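# Upright a side-lying carton and open its lid

## Task

The closed carton is resting on one of its sides on the table. Turn it so it stands with the lid facing up, then swing the lid open until it is roughly vertical or tilted back beyond vertical. At the start the lid's tab is tucked inside the wall that carries the thumb notch.

## Robot and tools

Robot: one six-joint arm (shoulder pan, shoulder lift, elbow, wrist 1, wrist 2, wrist 3) carrying a right five-finger hand. Its base sits at (0, 0, +0.382) m in the scene frame with quat_wxyz (+0.941, -0.310, +0.136, +0.011), so it is tilted; in the base frame, up is (-0.263, -0.580, +0.771). A two-camera stand stands next to the table. Cameras: cam_head_left, cam_head_right, cam_wrist, each 672x504.

Frames: the scene frame has its origin on the tabletop under the base, +z up, +y to the left when facing +x. Everything the tools take or report (poses, velocities, targets, offsets, camera poses) uses the arm's base frame instead. Rotation offsets turn about the Hand target's position.

Hand point: a point fixed to the palm, 0.15 m out from the wrist flange along the fingers and 0.05 m in front of the palm. Its +z runs along straight fingers, +y out of the palm, +x across the palm away from the thumb. Straight fingertips reach 0.06-0.07 m past it along +z, 0.06 m back along -y. A bracket on the little-finger side sticks out 0.10 m across the palm and can collide. With fingers level the wrist may hang up to 0.11 m (palm down) or 0.23 m (palm up) below the point and hit the table first.

A row (used by both motion tools) is 14 numbers, each in [-1, 1], for the single arm:
1-6: dx, dy, dz, rx, ry, rz. An offset, not a pose, measured from the Hand target as it stood when the action or move began, along base-frame axes; 1.0 = 0.6 m or 180 degrees; rx, ry, rz form one rotation vector. Rows never chain: each counts from that same start, and repeating an offset moves further.
7-12: thumb_turn (-1 beside palm, +1 opposite fingers), thumb_bend, index, middle, ring, little (-1 straight, +1 curled). These are absolute motor targets.
13: force_limit, linear from about 0 N at -1 to 10 N at +1 (15 N for both thumb motors).
14: speed, near zero at -1 rising to full at +0.48 and above.
To keep the hand unchanged, resend the last hand numbers; at the start, read them from a result first, since 0 is a real command. For a soft grip close at speed -0.94 or below. Thumb opposed, the hand holds objects about 0.035-0.065 m thick.

execute_actions(actions, cameras): actions is a list of actions; each is a list of 1 to 15 rows, one per 1/30 s step; a short action repeats its final row to fill 15 steps. Images come only for an empty list or when cameras names them (["all"], [] or names).

move(target, speed, blend, stop_force, zero, blocking, cameras): straight-line path of the hand point. target is one row or a list of up to 15 rows, all offsets from the same Hand target. speed: m/s, 0.002-3.6, default 0.25 (turns up to twice that in rad/s), one value or one per target. blend: corner rounding in m, per target or one value; 0 stops at each. stop_force: N, 3-120; ends the path when the wrist sensor feels that much push against travel; unreliable for light or turning contacts; omit it when backing off a contact. zero (with stop_force only): true re-zeros first, false counts from the last zero. blocking=false returns after about 0.5 s while motion continues (not allowed with stop_force). The path ignores obstacles; the hand lags and can overshoot, especially fast.

wait(seconds 0-10), stop() brakes a running move, zoom_image(camera, region=[x0,y0,x1,y1] in pixels, at most 504 each way, from the newest images), show_instructions() for reference pages, zero_wrist_force(), finished_scene(scene = the current scene's number) ends the scene irreversibly.

Results: end_effector_position (m) and end_effector_quat_wxyz, velocities, Hand target (your last command after clipping; next offsets count from it), joint positions and torques, hand_measured, hand_stopped_by (moving, target, force, stalled, fault), hand_load_n (positive when pushed open), hand_force_limit, hand_speed, Wrist force/torque in the hand's own axes plus the peak since last shown, motor temperatures. A move adds a 'move:' line: done (within 3 mm and 2 degrees), off_target, moving, held or fault, and limits such as paced or held. Neither done nor off_target says whether anything is touched. If the hand rests short of the Hand target, send the missing distance as an offset.

Control notes: orientation is clipped each step to 32 degrees from the measured one. Joints turn at most 3.14 rad/s. Keep paths away from the arm's base, which can flip its posture.

Avoid: the arm is stiff, so aiming even slightly beyond a firm contact can fault it; contact force near 150 N or torque at the load limits (142 N m for the first three joints, 26.6 N m for the wrists) stops the arm 10 s. To end a push, command back past the hand point. Don't overload fingers, drop or fling the carton, strike fixed things, or let anything leave the table. Motors at 70 °C warn MOTOR HOT; at 85 °C the arm brakes for 30-60 s or more; stretched reach, loads and unreachable targets heat them.

Each tool is called after "Emit:" by a JSON object that holds its "op" and its "data".

Reference images:

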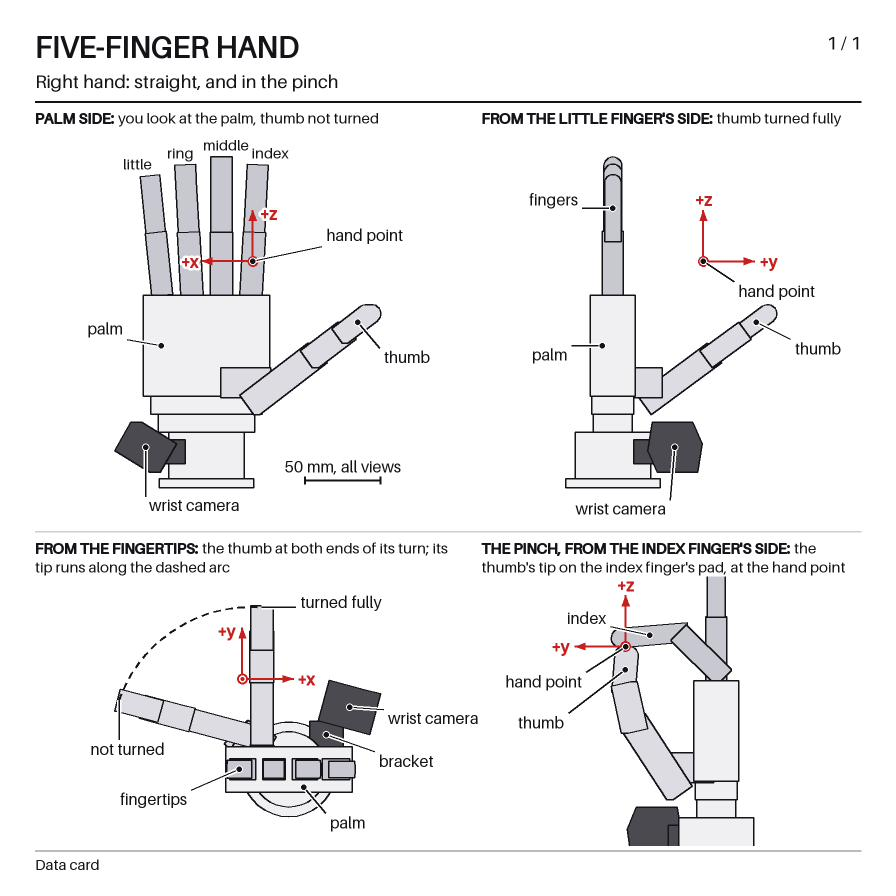

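## Session

Emit:
{"op": "execute_actions", "data": {"actions": []}}

Scene clock: 0.00 s.
end_effector_position=(+0.8235, -0.1321, -0.1340) hand_measured=(-1.000, -1.000, -1.000, -1.000, -1.000, -1.000) hand_load_n=(+0.0, +0.0, +0.0, +0.0, +0.0, -0.5) hand_stopped_by=(target, target, target, target, target, target) hand_force_limit=0.00 hand_speed=-0.80 end_effector_quat_wxyz=(+0.104, +0.842, +0.434, +0.301)
Joint positions: [-0.348 -0.383 0.96 0.404 1.282 0.359]
Joint velocities: within noise
Joint torques (N m): no reading
Motor temperatures (°C): [42 36 35 46 40 37]
Wrist force (N): no reading
Wrist torque (N m): no reading
Wrist force, peak (N): no reading
Hand target: +0.8235, -0.1321, -0.1340; +0.104, +0.842, +0.434, +0.301

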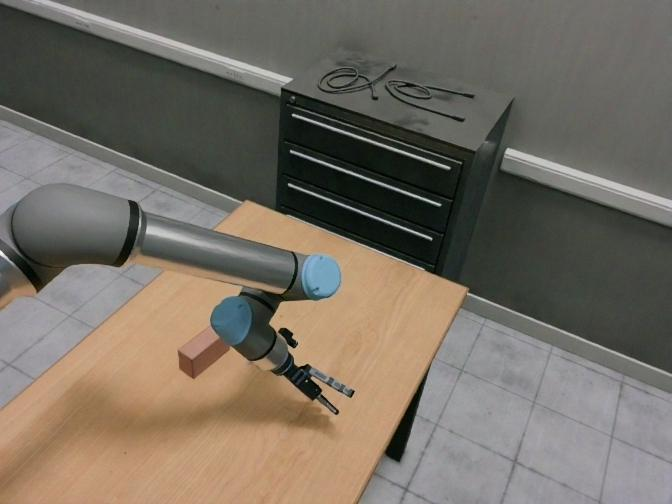

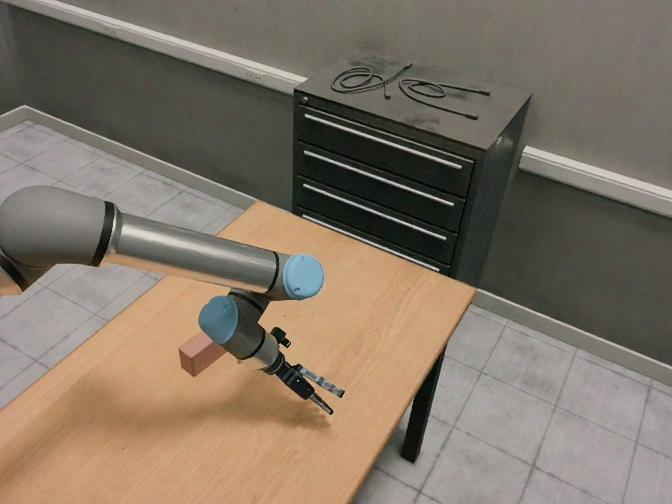

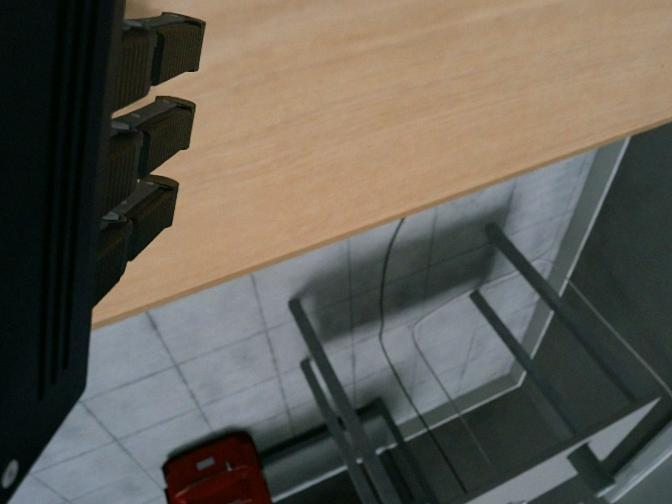

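Emit:
{"op": "zoom_image", "data": {"camera": "cam_head_left", "region": [140, 260, 380, 440]}}

Emit:
{"op": "move", "data": {"target": [-0.0876,-0.1935,0.2569,0,0,0,-1,-1,-1,-1,-1,-1,0,-0.8], "cameras": ["all"], "speed": 0.4}}

Scaled by 2.100.

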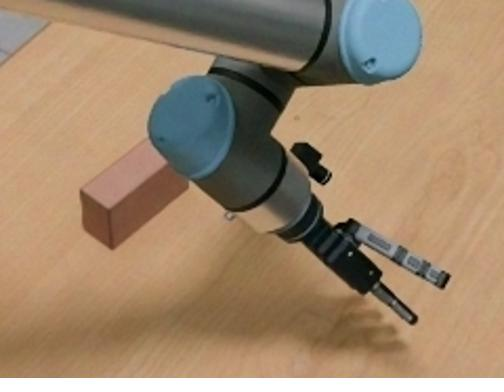

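Scene clock: 1.53 s.
end_effector_position=(+0.7711, -0.2482, +0.0201) hand_measured=(-1.000, -1.000, -1.000, -1.000, -1.000, -1.000) hand_load_n=(+0.0, +0.0, +0.0, +0.0, +0.0, +0.0) hand_stopped_by=(target, target, target, target, target, target) hand_force_limit=0.00 hand_speed=-0.80 end_effector_quat_wxyz=(+0.105, +0.842, +0.434, +0.301)
Joint positions: [-0.551 -0.632 1.045 0.63 1.174 0.176]
Joint torques (N m): [-37.83 -42.1 -5.66 1.47 2.15 1.32]
Wrist force (N): [0.0 0.0 -0.4]
Wrist torque (N m): [0.02 0.02 0.00]
Wrist force, peak (N): [-0.8 1.5 -2.3]
Hand target: +0.7709, -0.2482, +0.0202; +0.104, +0.842, +0.434, +0.301
Off the commanded pose: 0.000 m, 0 deg.
move: done

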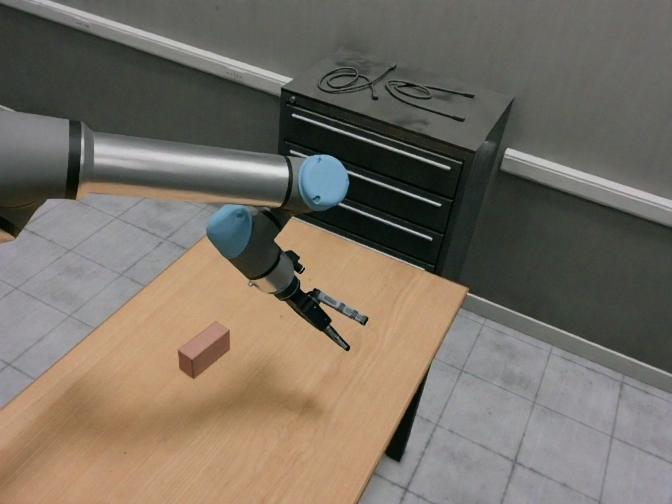

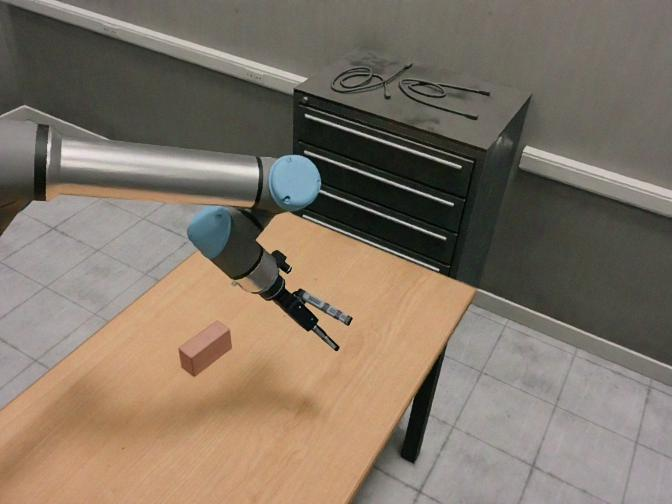

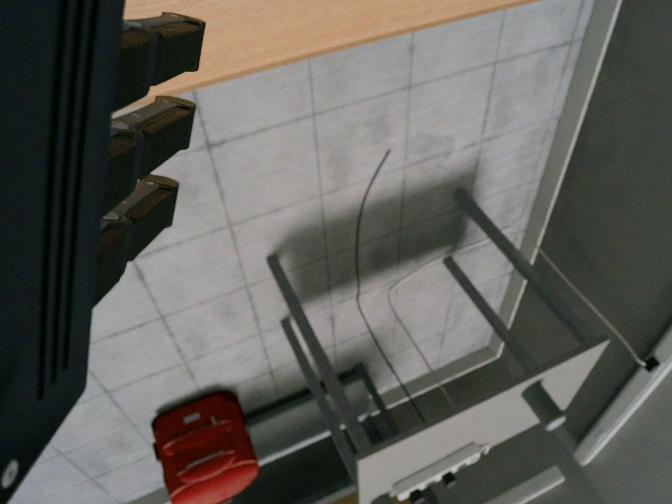

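Emit:
{"op": "zoom_image", "data": {"camera": "cam_head_left", "region": [165, 310, 245, 390]}}

Emit:
{"op": "zoom_image", "data": {"camera": "cam_head_right", "region": [165, 310, 245, 390]}}

Emit:
{"op": "zoom_image", "data": {"camera": "cam_head_left", "region": [200, 230, 400, 380]}}

Scaled by 6.300.

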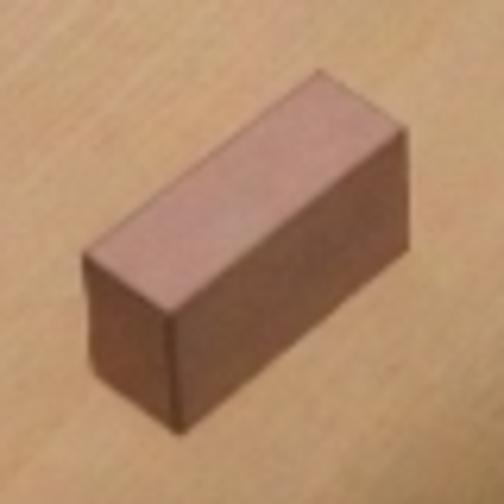

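Scaled by 6.300.

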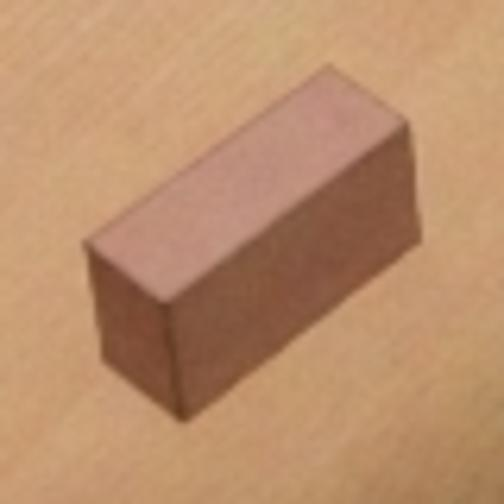

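Scaled by 2.520.

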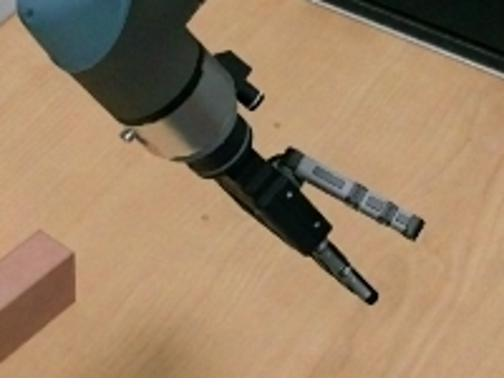

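Emit:
{"op": "move", "data": {"target": [-0.2407,0.0263,-0.0623,0,0,0,-1,-1,-1,-1,-1,-1,0,-0.8], "cameras": ["cam_head_left","cam_head_right"], "speed": 0.4}}

Emit:
{"op": "move", "data": {"target": [-0.0159,0.2019,0.1466,0,0,0,-1,-1,-1,-1,-1,-1,0,-0.8], "cameras": ["all"], "speed": 0.4}}

Scene clock: 3.80 s.
end_effector_position=(+0.6266, -0.2324, -0.0172) hand_measured=(-1.000, -1.000, -1.000, -1.000, -1.000, -1.000) hand_load_n=(+0.0, -0.5, +0.0, +0.0, +0.0, +0.0) hand_stopped_by=(target, target, target, target, target, target) hand_force_limit=0.00 hand_speed=-0.80 end_effector_quat_wxyz=(+0.104, +0.842, +0.434, +0.301)
Joint positions: [-0.681 -0.862 1.625 0.332 1.112 0.051]
Joint torques (N m): [-31.42 -30.93 -2.73 -0.71 2.62 0.81]
Wrist force (N): [-0.3 0.0 -0.3]
Wrist torque (N m): [0.03 0.04 -0.04]
Wrist force, peak (N): [-0.9 -2.4 -1.0]
Hand target: +0.6265, -0.2324, -0.0172; +0.104, +0.842, +0.434, +0.301
Off the commanded pose: 0.000 m, 0 deg.
move: done
Images, in order (width x height): cam_head_left 672x504, cam_head_right 672x504.

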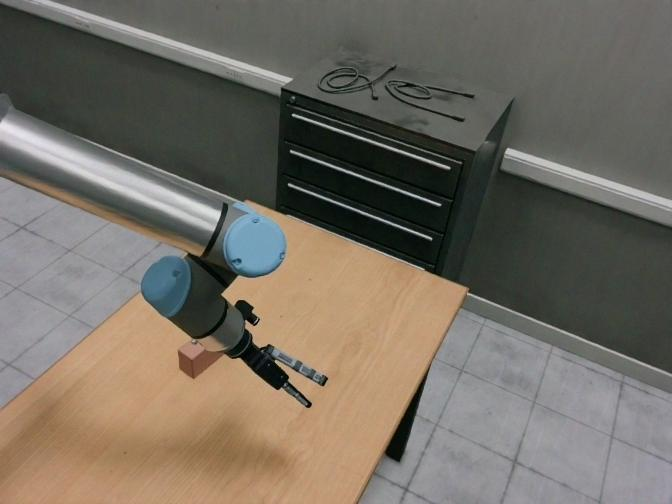

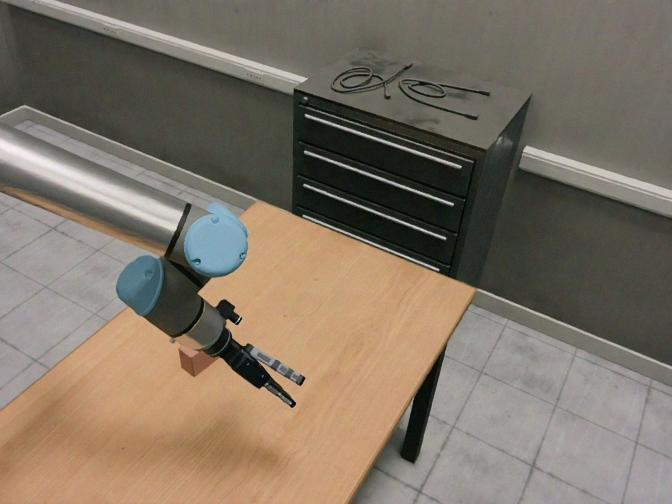

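Scene clock: 4.73 s.
end_effector_position=(+0.6170, -0.1113, +0.0706) hand_measured=(-1.000, -1.000, -1.000, -1.000, -1.000, -1.000) hand_load_n=(+0.0, -0.5, +0.0, +0.0, +0.0, +0.0) hand_stopped_by=(target, target, target, target, target, target) hand_force_limit=0.00 hand_speed=-0.80 end_effector_quat_wxyz=(+0.104, +0.842, +0.434, +0.301)
Joint positions: [-0.466 -1.097 1.728 0.383 1.218 0.255]
Joint torques (N m): [-15.59 -31.1 -22.55 -0.9 -0.14 -0.18]
Wrist force (N): [-0.1 -0.2 0.0]
Wrist torque (N m): [-0.01 -0.01 0.14]
Wrist force, peak (N): [-2.2 0.6 0.7]
Hand target: +0.6170, -0.1113, +0.0707; +0.104, +0.842, +0.434, +0.301
Off the commanded pose: 0.000 m, 0 deg.
move: done

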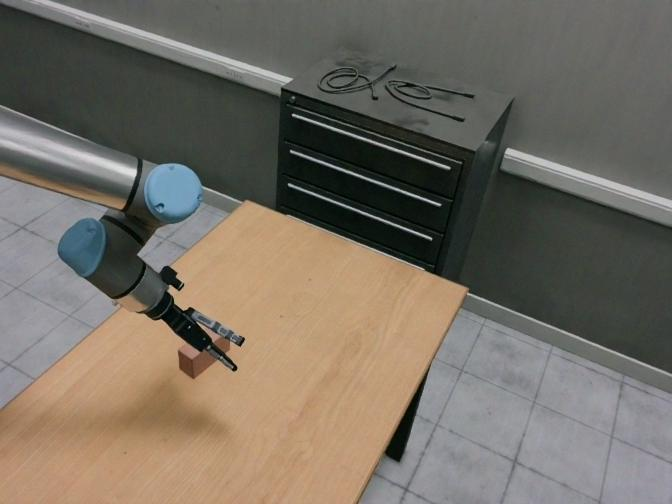

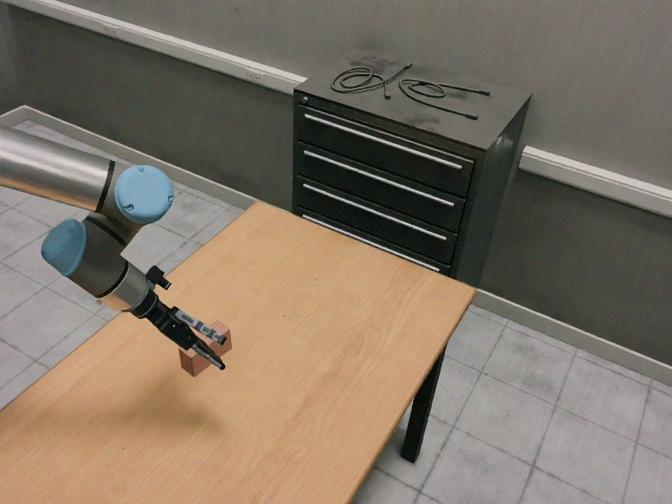

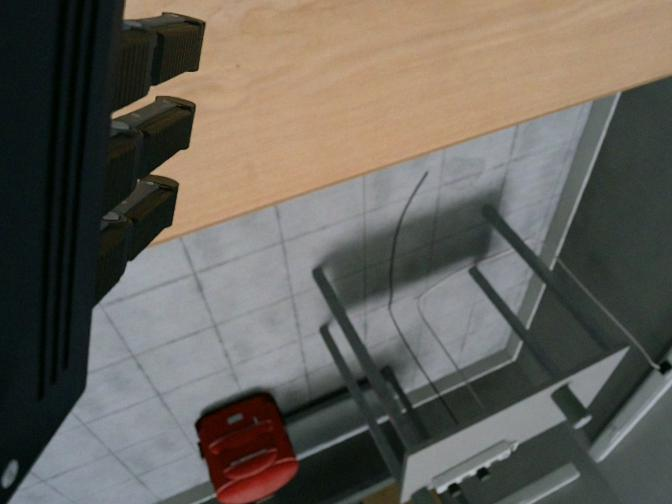

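Emit:
{"op": "move", "data": {"target": [-0.0106,0.3135,0.0161,0.427,-0.1225,-0.228,1,-1,-1,-1,-1,-1,0,0], "cameras": ["all"], "speed": 0.4}}

Scene clock: 10.60 s.
end_effector_position=(+0.6106, +0.0768, +0.0804) hand_measured=(+1.000, -1.000, -1.000, -1.000, -1.000, -1.000) hand_load_n=(+0.5, +0.0, +0.5, +0.0, +0.0, +0.0) hand_stopped_by=(target, target, target, target, target, target) hand_force_limit=0.00 hand_speed=0.00 end_effector_quat_wxyz=(-0.262, +0.747, -0.164, +0.588)
Joint positions: [-0.205 -1.308 2.149 -0.653 1.168 2.133]
Joint torques (N m): [-11.13 -14.19 -19.79 -1.43 1.79 2.39]
Wrist force (N): [-0.8 -1.3 -0.5]
Wrist torque (N m): [-0.14 0.26 0.05]
Wrist force, peak (N): [-1.2 -1.9 -0.8]
Hand target: +0.6106, +0.0768, +0.0804; -0.262, +0.747, -0.164, +0.588
Off the commanded pose: 0.000 m, 0 deg.
move: done

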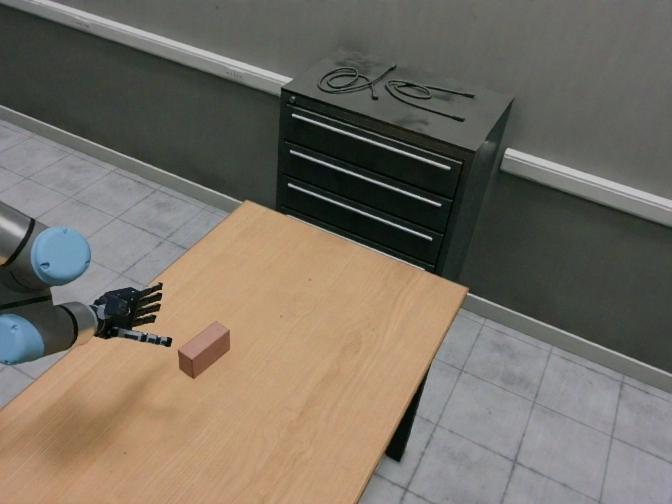

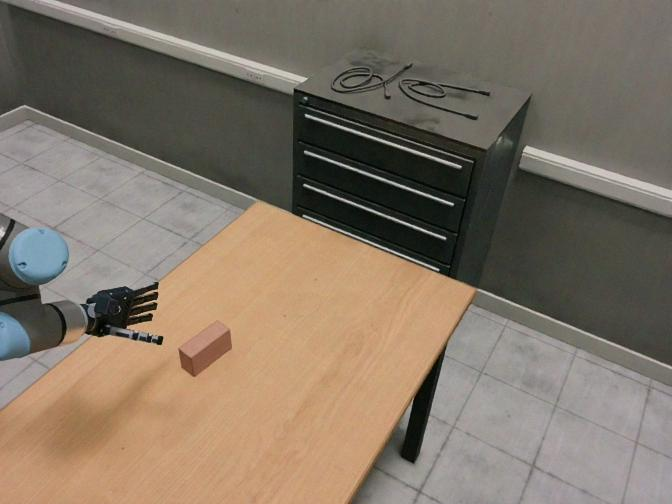

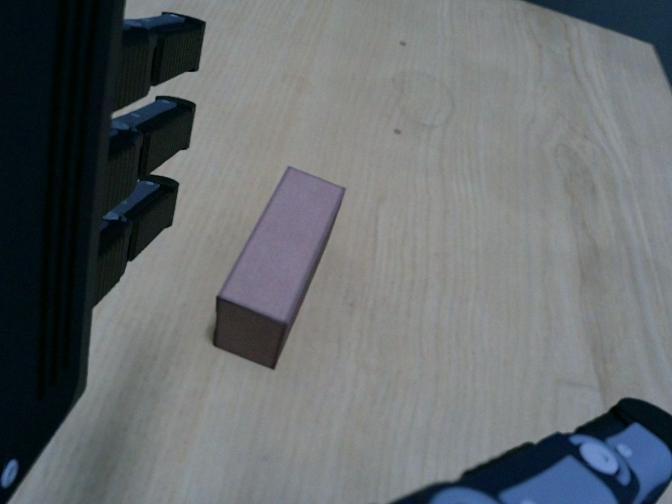

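Emit:
{"op": "zoom_image", "data": {"camera": "cam_wrist", "region": [190, 150, 370, 390]}}

Scaled by 2.100.

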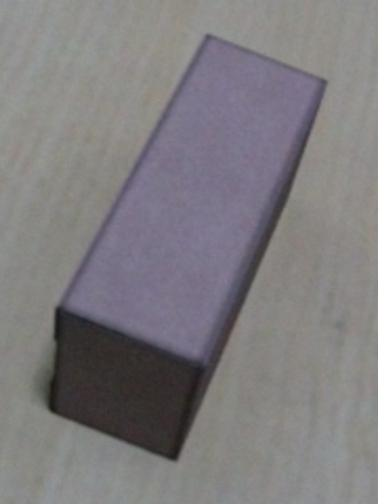

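Emit:
{"op": "move", "data": {"target": [0.1333,0.1631,-0.0112,0.0584,0.129,-0.1713,1,-1,-1,-1,-1,-1,0,0], "cameras": ["cam_head_left","cam_wrist"], "speed": 0.4}}

Emit:
{"op": "zoom_image", "data": {"camera": "cam_wrist", "region": [150, 120, 450, 400]}}

Scene clock: 12.67 s.
end_effector_position=(+0.6906, +0.1747, +0.0737) hand_measured=(+1.000, -1.000, -1.000, -1.000, -1.000, -1.000) hand_load_n=(+0.5, +0.0, +0.0, +0.0, +0.0, +0.0) hand_stopped_by=(target, target, target, target, target, target) hand_force_limit=0.00 hand_speed=0.00 end_effector_quat_wxyz=(-0.126, +0.752, -0.456, +0.459) end_effector_velocity=(-0.001, +0.001, +0.000) end_effector_angular_velocity=(+0.000, +0.003, +0.001)
Joint positions: [0.195 -0.905 1.302 0.237 1.961 2.657]
Joint velocities: [0.002 0.001 -0.002 0.005 0 0.001]
Joint torques (N m): [-17.68 -36.59 -20.57 3.66 2.37 1.85]
Wrist force (N): [-0.7 -1.2 -0.4]
Wrist torque (N m): [-0.15 0.24 0.04]
Wrist force, peak (N): [-1.2 -2.2 -0.2]
Hand target: +0.6906, +0.1747, +0.0737; -0.126, +0.752, -0.456, +0.459
Off the commanded pose: 0.000 m, 0 deg.
move: done
Images, in order (width x height): cam_head_left 672x504, cam_wrist 672x504.

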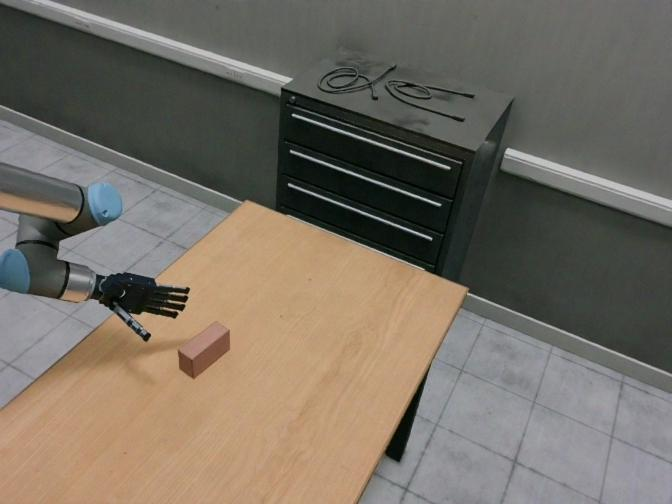

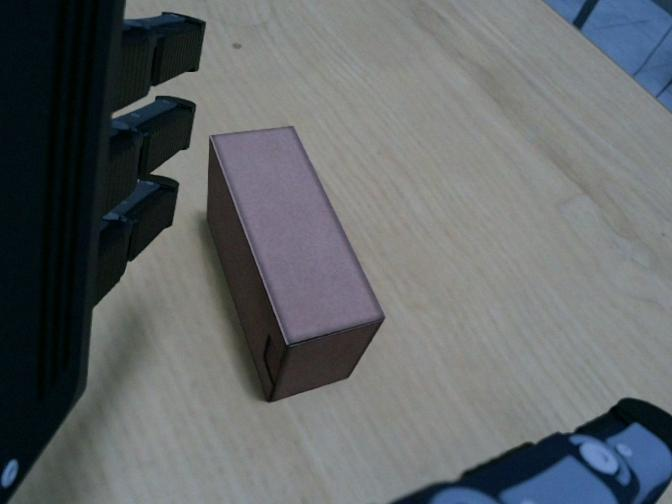

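Scaled by 1.680.

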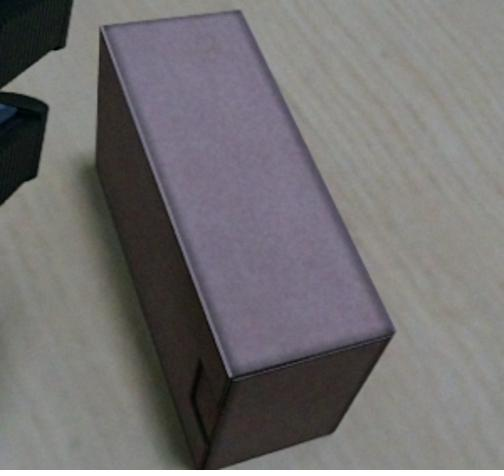

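Emit:
{"op": "move", "data": {"target": [-0.0755,0.0112,-0.1384,-0.0822,-0.1705,0.0528,1,-1,-1,-1,-1,-1,0,0], "cameras": ["all"], "speed": 0.3}}

Scene clock: 17.40 s.
end_effector_position=(+0.6453, +0.1814, -0.0094) hand_measured=(+1.000, -1.000, -1.000, -1.000, -1.000, -1.000) hand_load_n=(+0.5, +0.0, -0.5, +0.0, +0.0, +0.0) hand_stopped_by=(target, target, target, target, target, target) hand_force_limit=0.00 hand_speed=0.00 end_effector_quat_wxyz=(-0.182, +0.649, -0.282, +0.683) end_effector_velocity=(+0.001, +0.001, +0.002) end_effector_angular_velocity=(+0.002, -0.007, +0.001)
Joint positions: [0.263 -0.902 1.97 -1.067 1.982 2.242]
Joint velocities: [0.001 0 0 -0.008 0 0]
Joint torques (N m): [-18.35 -37.31 2.08 -1.84 3.06 0.05]
Wrist force (N): [-0.8 -1.6 -0.8]
Wrist torque (N m): [-0.18 0.32 -0.14]
Wrist force, peak (N): [0.2 -2.4 -0.3]
Hand target: +0.6453, +0.1814, -0.0094; -0.182, +0.649, -0.282, +0.683
Off the commanded pose: 0.000 m, 0 deg.
move: done

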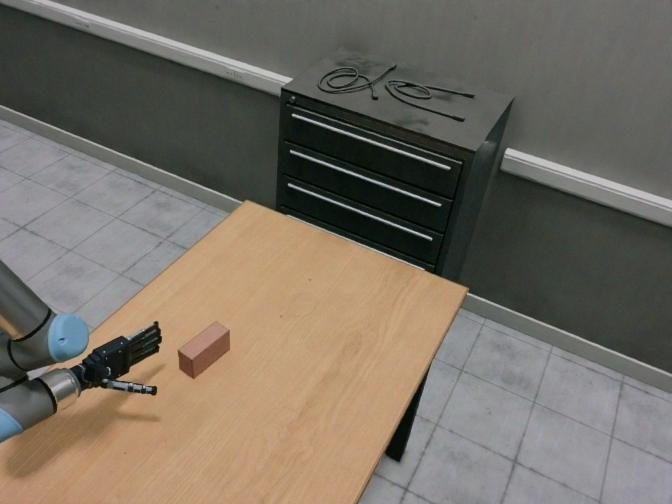

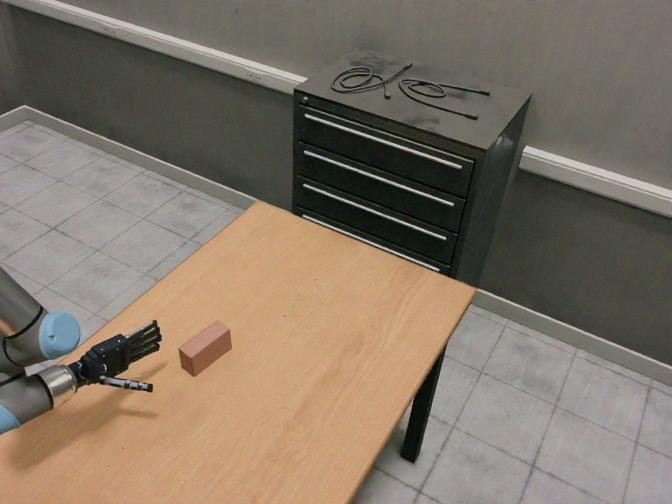

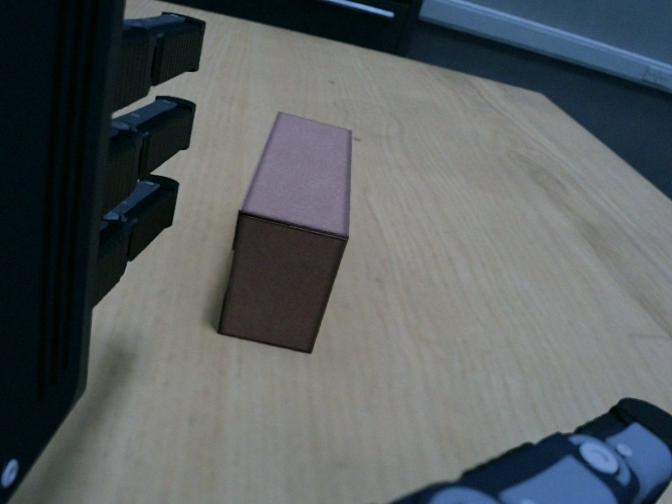

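Emit:
{"op": "move", "data": {"target": [[0.0559,0.0776,-0.0695,0,0,0,1,-1,-1,-1,-1,-1,0,0],[0.237,0.0304,-0.0434,0,0,0,1,-1,-1,-1,-1,-1,0,0]], "cameras": ["all"], "speed": [0.25,0.1], "blend": [0.01,0]}}

Emit:
{"op": "zoom_image", "data": {"camera": "cam_head_left", "region": [90, 280, 270, 430]}}

Emit:
{"op": "zoom_image", "data": {"camera": "cam_head_right", "region": [90, 280, 270, 430]}}

Scene clock: 20.40 s.
end_effector_position=(+0.7875, +0.1996, -0.0355) hand_measured=(+1.000, -1.000, -1.000, -1.000, -1.000, -1.000) hand_load_n=(+0.0, +0.0, +0.0, +0.0, +0.0, +0.0) hand_stopped_by=(target, target, target, target, target, target) hand_force_limit=0.00 hand_speed=0.00 end_effector_quat_wxyz=(-0.182, +0.649, -0.282, +0.683)
Joint positions: [0.23 -0.662 1.525 -0.861 1.95 2.242]
Joint torques (N m): [-12.97 -49.96 -2.25 -1.94 2.86 0.72]
Wrist force (N): [-0.8 -1.5 -0.5]
Wrist torque (N m): [-0.19 0.29 -0.13]
Wrist force, peak (N): [-3.0 -1.9 -0.8]
Hand target: +0.7875, +0.1996, -0.0354; -0.182, +0.649, -0.282, +0.683
Off the commanded pose: 0.000 m, 0 deg.
move: done

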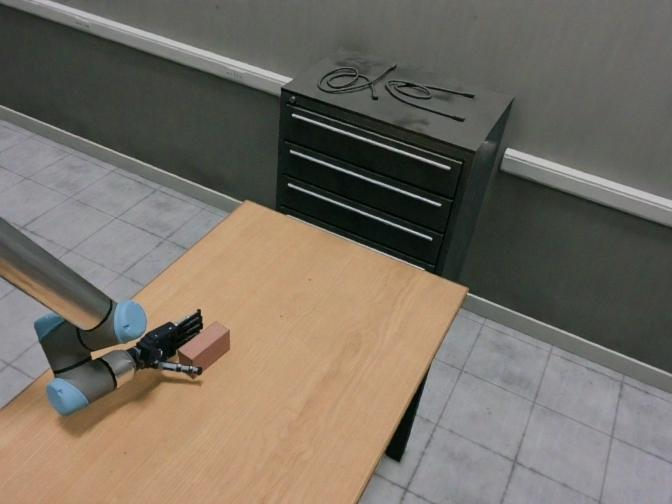

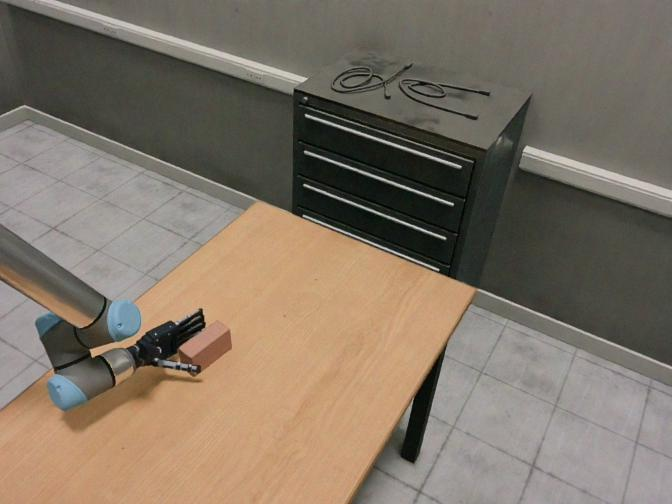

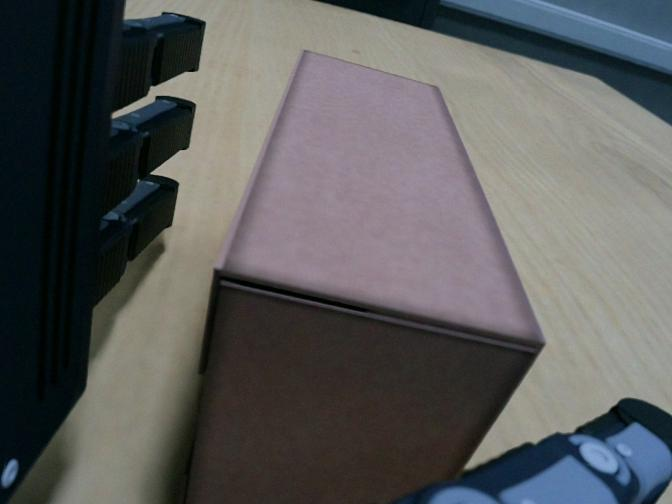

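Scaled by 2.800.

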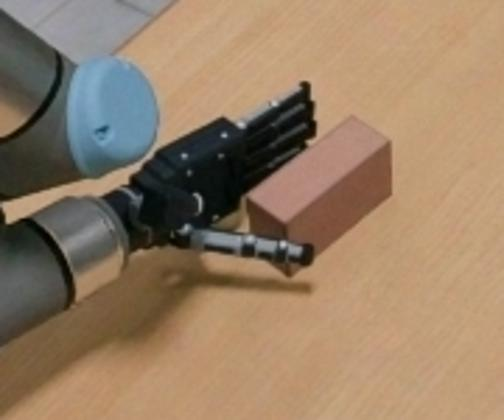

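Scaled by 2.800.

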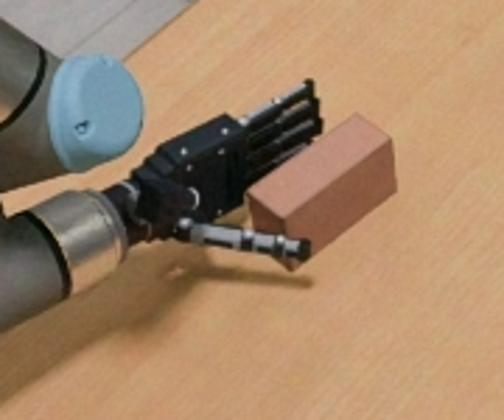

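Emit:
{"op": "move", "data": {"target": [[0.0055,-0.0188,-0.0124,0,0,0,1,-1,-1,-1,-1,-1,-0.5,0],[0.0055,-0.0188,-0.0124,0,0,0,1,-0.35,-1,-1,-1,-1,-0.5,-0.4]], "speed": 0.05}}

Emit:
{"op": "move", "data": {"target": [0,0,0,0,0,0,1,0.5,-1,-1,-1,-1,-0.5,-0.88], "cameras": ["all"]}}

Emit:
{"op": "zoom_image", "data": {"camera": "cam_head_left", "region": [90, 280, 270, 430]}}

Scene clock: 22.60 s.
end_effector_position=(+0.7908, +0.1884, -0.0428) hand_measured=(+1.000, -0.350, -1.000, -1.000, -1.000, -1.000) hand_load_n=(+0.5, +0.0, +0.0, +0.0, +0.0, +0.0) hand_stopped_by=(target, target, target, target, target, target) hand_force_limit=-0.50 hand_speed=-0.40 end_effector_quat_wxyz=(-0.182, +0.649, -0.282, +0.683)
Joint positions: [0.21 -0.652 1.53 -0.876 1.93 2.242]
Joint torques (N m): [-13.24 -50.62 -14.97 1.77 2.96 -1.02]
Wrist force (N): [-0.9 -1.4 -0.5]
Wrist torque (N m): [-0.19 0.31 -0.14]
Wrist force, peak (N): [-0.9 -2.1 -0.4]
Hand target: +0.7908, +0.1884, -0.0428; -0.182, +0.649, -0.282, +0.683
Off the commanded pose: 0.000 m, 0 deg.
move: done

Scene clock: 23.20 s.
end_effector_position=(+0.7908, +0.1884, -0.0428) hand_measured=(+1.000, -0.290, -1.000, -1.000, -1.000, -1.000) hand_load_n=(+0.5, +4.0, +0.0, +0.0, +0.0, +0.0) hand_stopped_by=(target, force, target, target, target, target) hand_force_limit=-0.50 hand_speed=-0.88 end_effector_quat_wxyz=(-0.182, +0.649, -0.282, +0.683)
Joint positions: [0.21 -0.652 1.53 -0.876 1.93 2.242]
Joint torques (N m): [-11.56 -49.46 -15.88 1.68 2.57 -2.04]
Wrist force (N): [0.6 -1.5 -0.9]
Wrist torque (N m): [-0.22 0.25 -0.14]
Wrist force, peak (N): [0.7 -1.5 -0.9]
Hand target: +0.7908, +0.1884, -0.0428; -0.182, +0.649, -0.282, +0.683
Off the commanded pose: 0.000 m, 0 deg.
move: done

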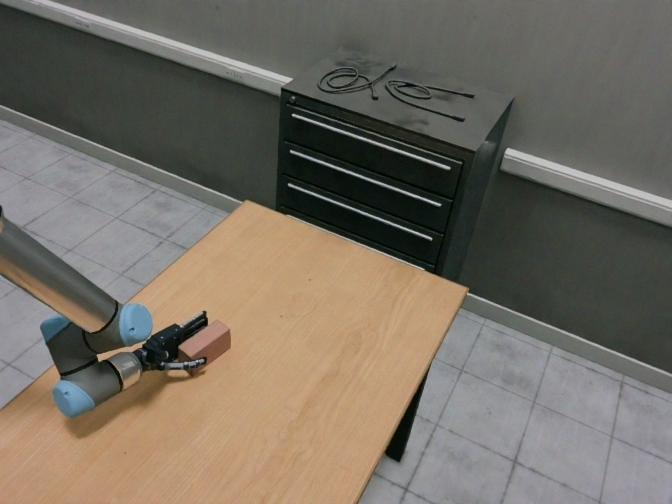

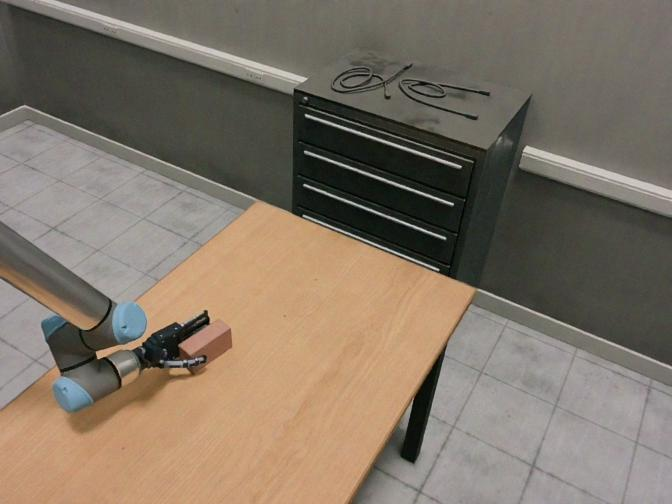

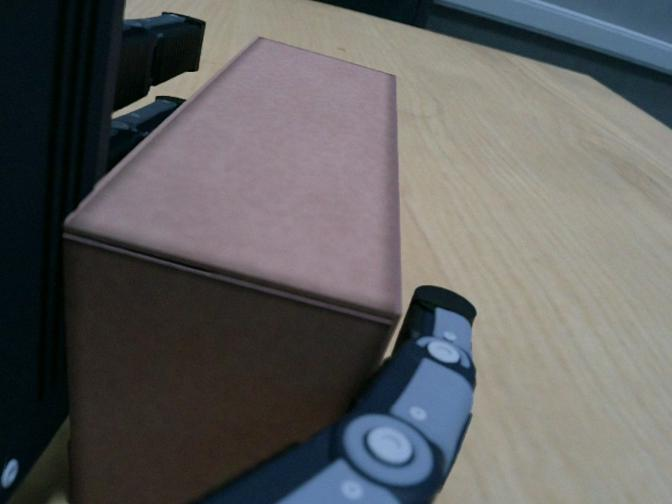

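Scaled by 2.800.

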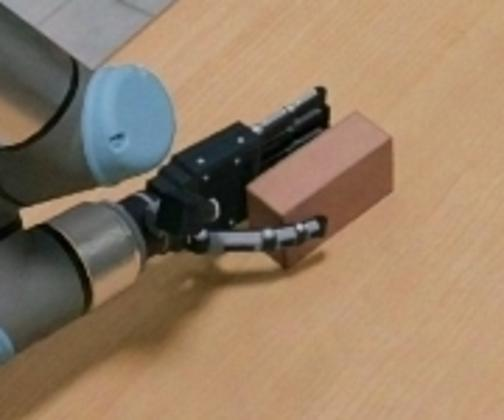

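Emit:
{"op": "move", "data": {"target": [-0.0088,-0.0193,0.0257,0,0,0,1,0.5,-1,-1,-1,-1,-0.5,-0.88], "speed": 0.1, "cameras": ["all"]}}

Emit:
{"op": "zoom_image", "data": {"camera": "cam_head_left", "region": [90, 280, 270, 430]}}

Scene clock: 24.17 s.
end_effector_position=(+0.7855, +0.1767, -0.0274) hand_measured=(+1.000, -0.290, -1.000, -1.000, -1.000, -1.000) hand_load_n=(+2.0, +3.5, +0.0, +0.0, +0.0, -0.5) hand_stopped_by=(target, force, target, target, target, target) hand_force_limit=-0.50 hand_speed=-0.88 end_effector_quat_wxyz=(-0.182, +0.649, -0.282, +0.683) end_effector_velocity=(+0.001, +0.002, -0.002) end_effector_angular_velocity=(-0.001, +0.001, +0.001)
Joint positions: [0.192 -0.695 1.568 -0.871 1.912 2.242]
Joint velocities: [0.003 0.005 -0.005 0.001 0.002 -0.001]
Joint torques (N m): [-10.5 -31.74 -16.06 0.14 3.39 -1.91]
Wrist force (N): [-1.0 -1.6 -0.3]
Wrist torque (N m): [-0.22 0.31 -0.14]
Wrist force, peak (N): [-1.3 -1.7 -0.4]
Hand target: +0.7855, +0.1768, -0.0274; -0.182, +0.649, -0.282, +0.683
Off the commanded pose: 0.000 m, 0 deg.
move: done

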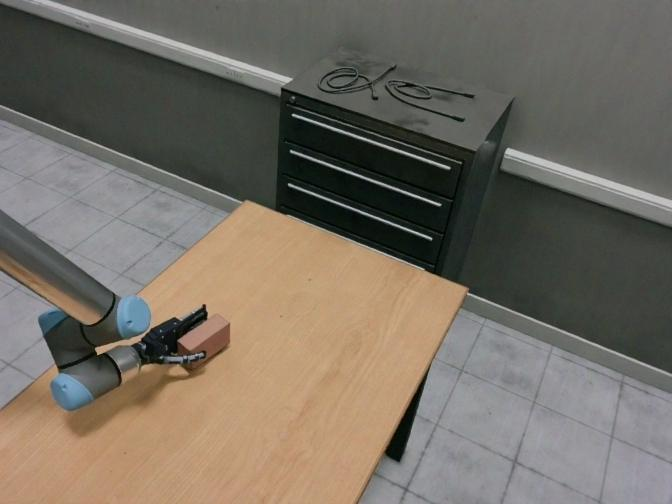

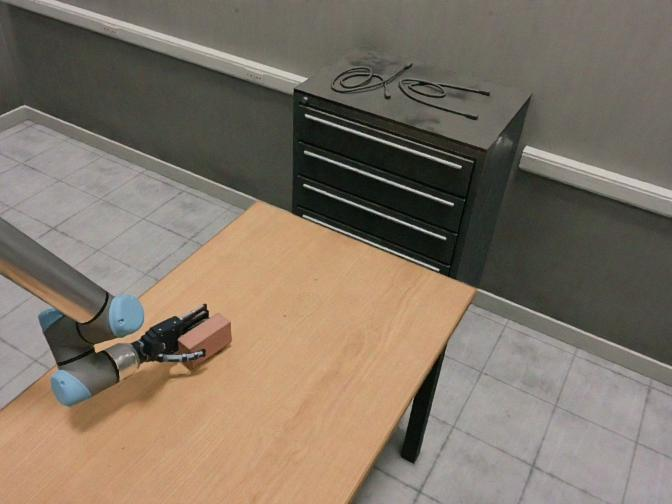

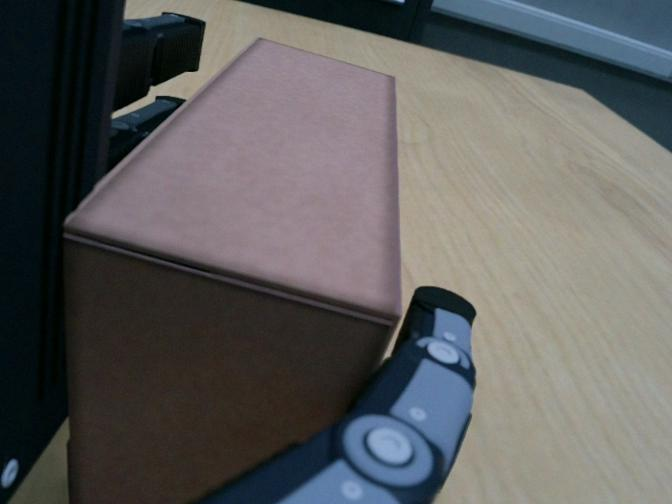

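Scaled by 2.800.

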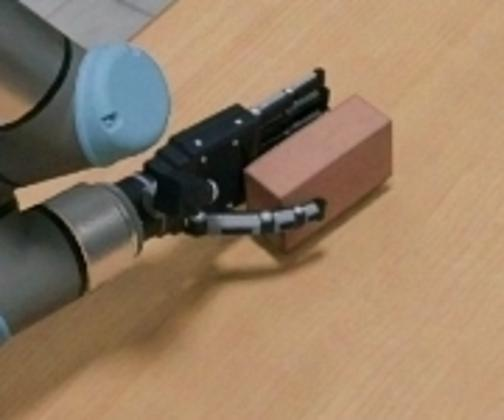

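Emit:
{"op": "move", "data": {"target": [-0.0429,-0.0948,0.1259,0.0583,0.3872,0.3114,1,0.5,-1,-1,-1,-1,-0.5,-0.88], "speed": 0.35, "cameras": ["all"]}}

Emit:
{"op": "zoom_image", "data": {"camera": "cam_head_left", "region": [100, 200, 300, 400]}}

Scene clock: 29.07 s.
end_effector_position=(+0.7583, +0.1199, +0.0479) hand_measured=(+1.000, -0.290, -1.000, -1.000, -1.000, -1.000) hand_load_n=(+2.0, +3.5, +0.0, +0.0, +0.0, +0.0) hand_stopped_by=(target, force, target, target, target, target) hand_force_limit=-0.50 hand_speed=-0.88 end_effector_quat_wxyz=(-0.339, +0.929, -0.082, +0.123)
Joint positions: [-0.178 -0.186 0.035 1.494 0.862 1.652]
Joint torques (N m): [-26.71 -40.23 -17.93 2.6 1.65 2.1]
Wrist force (N): [0.2 0.2 -0.1]
Wrist torque (N m): [0.08 -0.01 0.07]
Wrist force, peak (N): [-1.4 -1.8 -0.6]
Hand target: +0.7598, +0.1199, +0.0481; -0.329, +0.942, -0.070, +0.024
Off the commanded pose: 0.001 m, 12 deg.
elbow stopped short: the move would have taken joint 3 (elbow) straighter than the controller allows.
move: off_target

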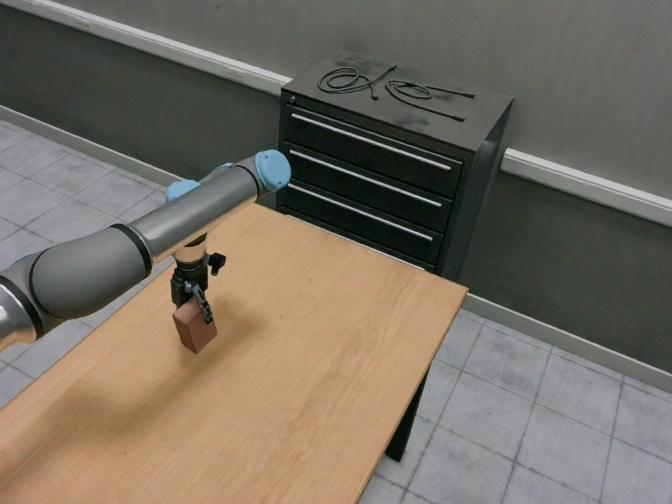

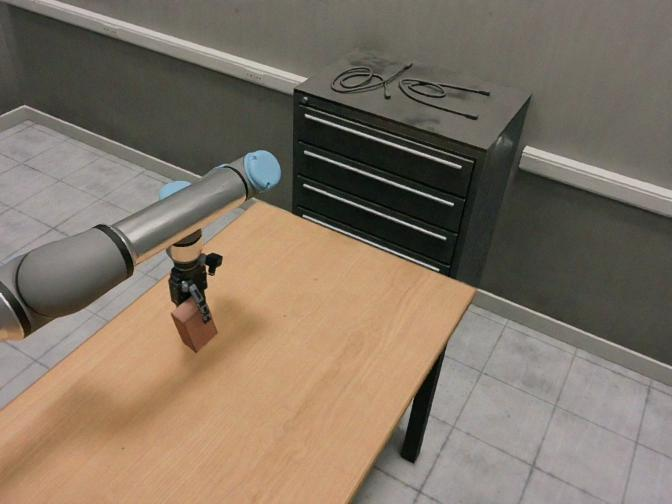

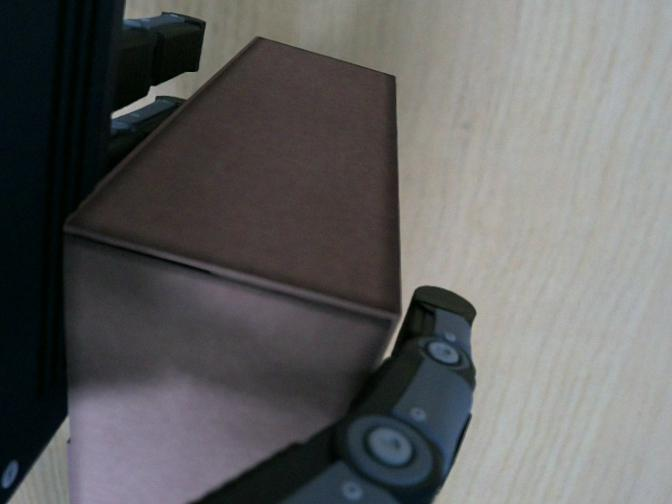

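Scaled by 2.520.

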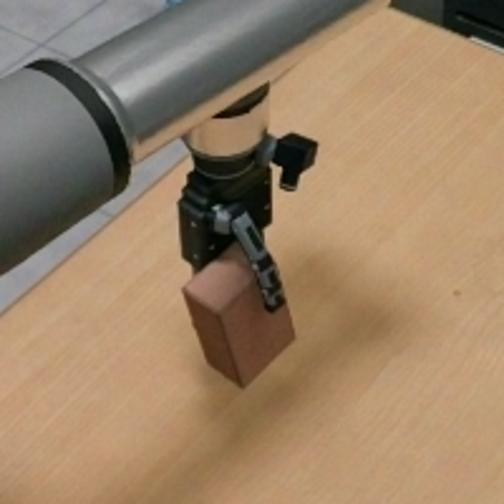

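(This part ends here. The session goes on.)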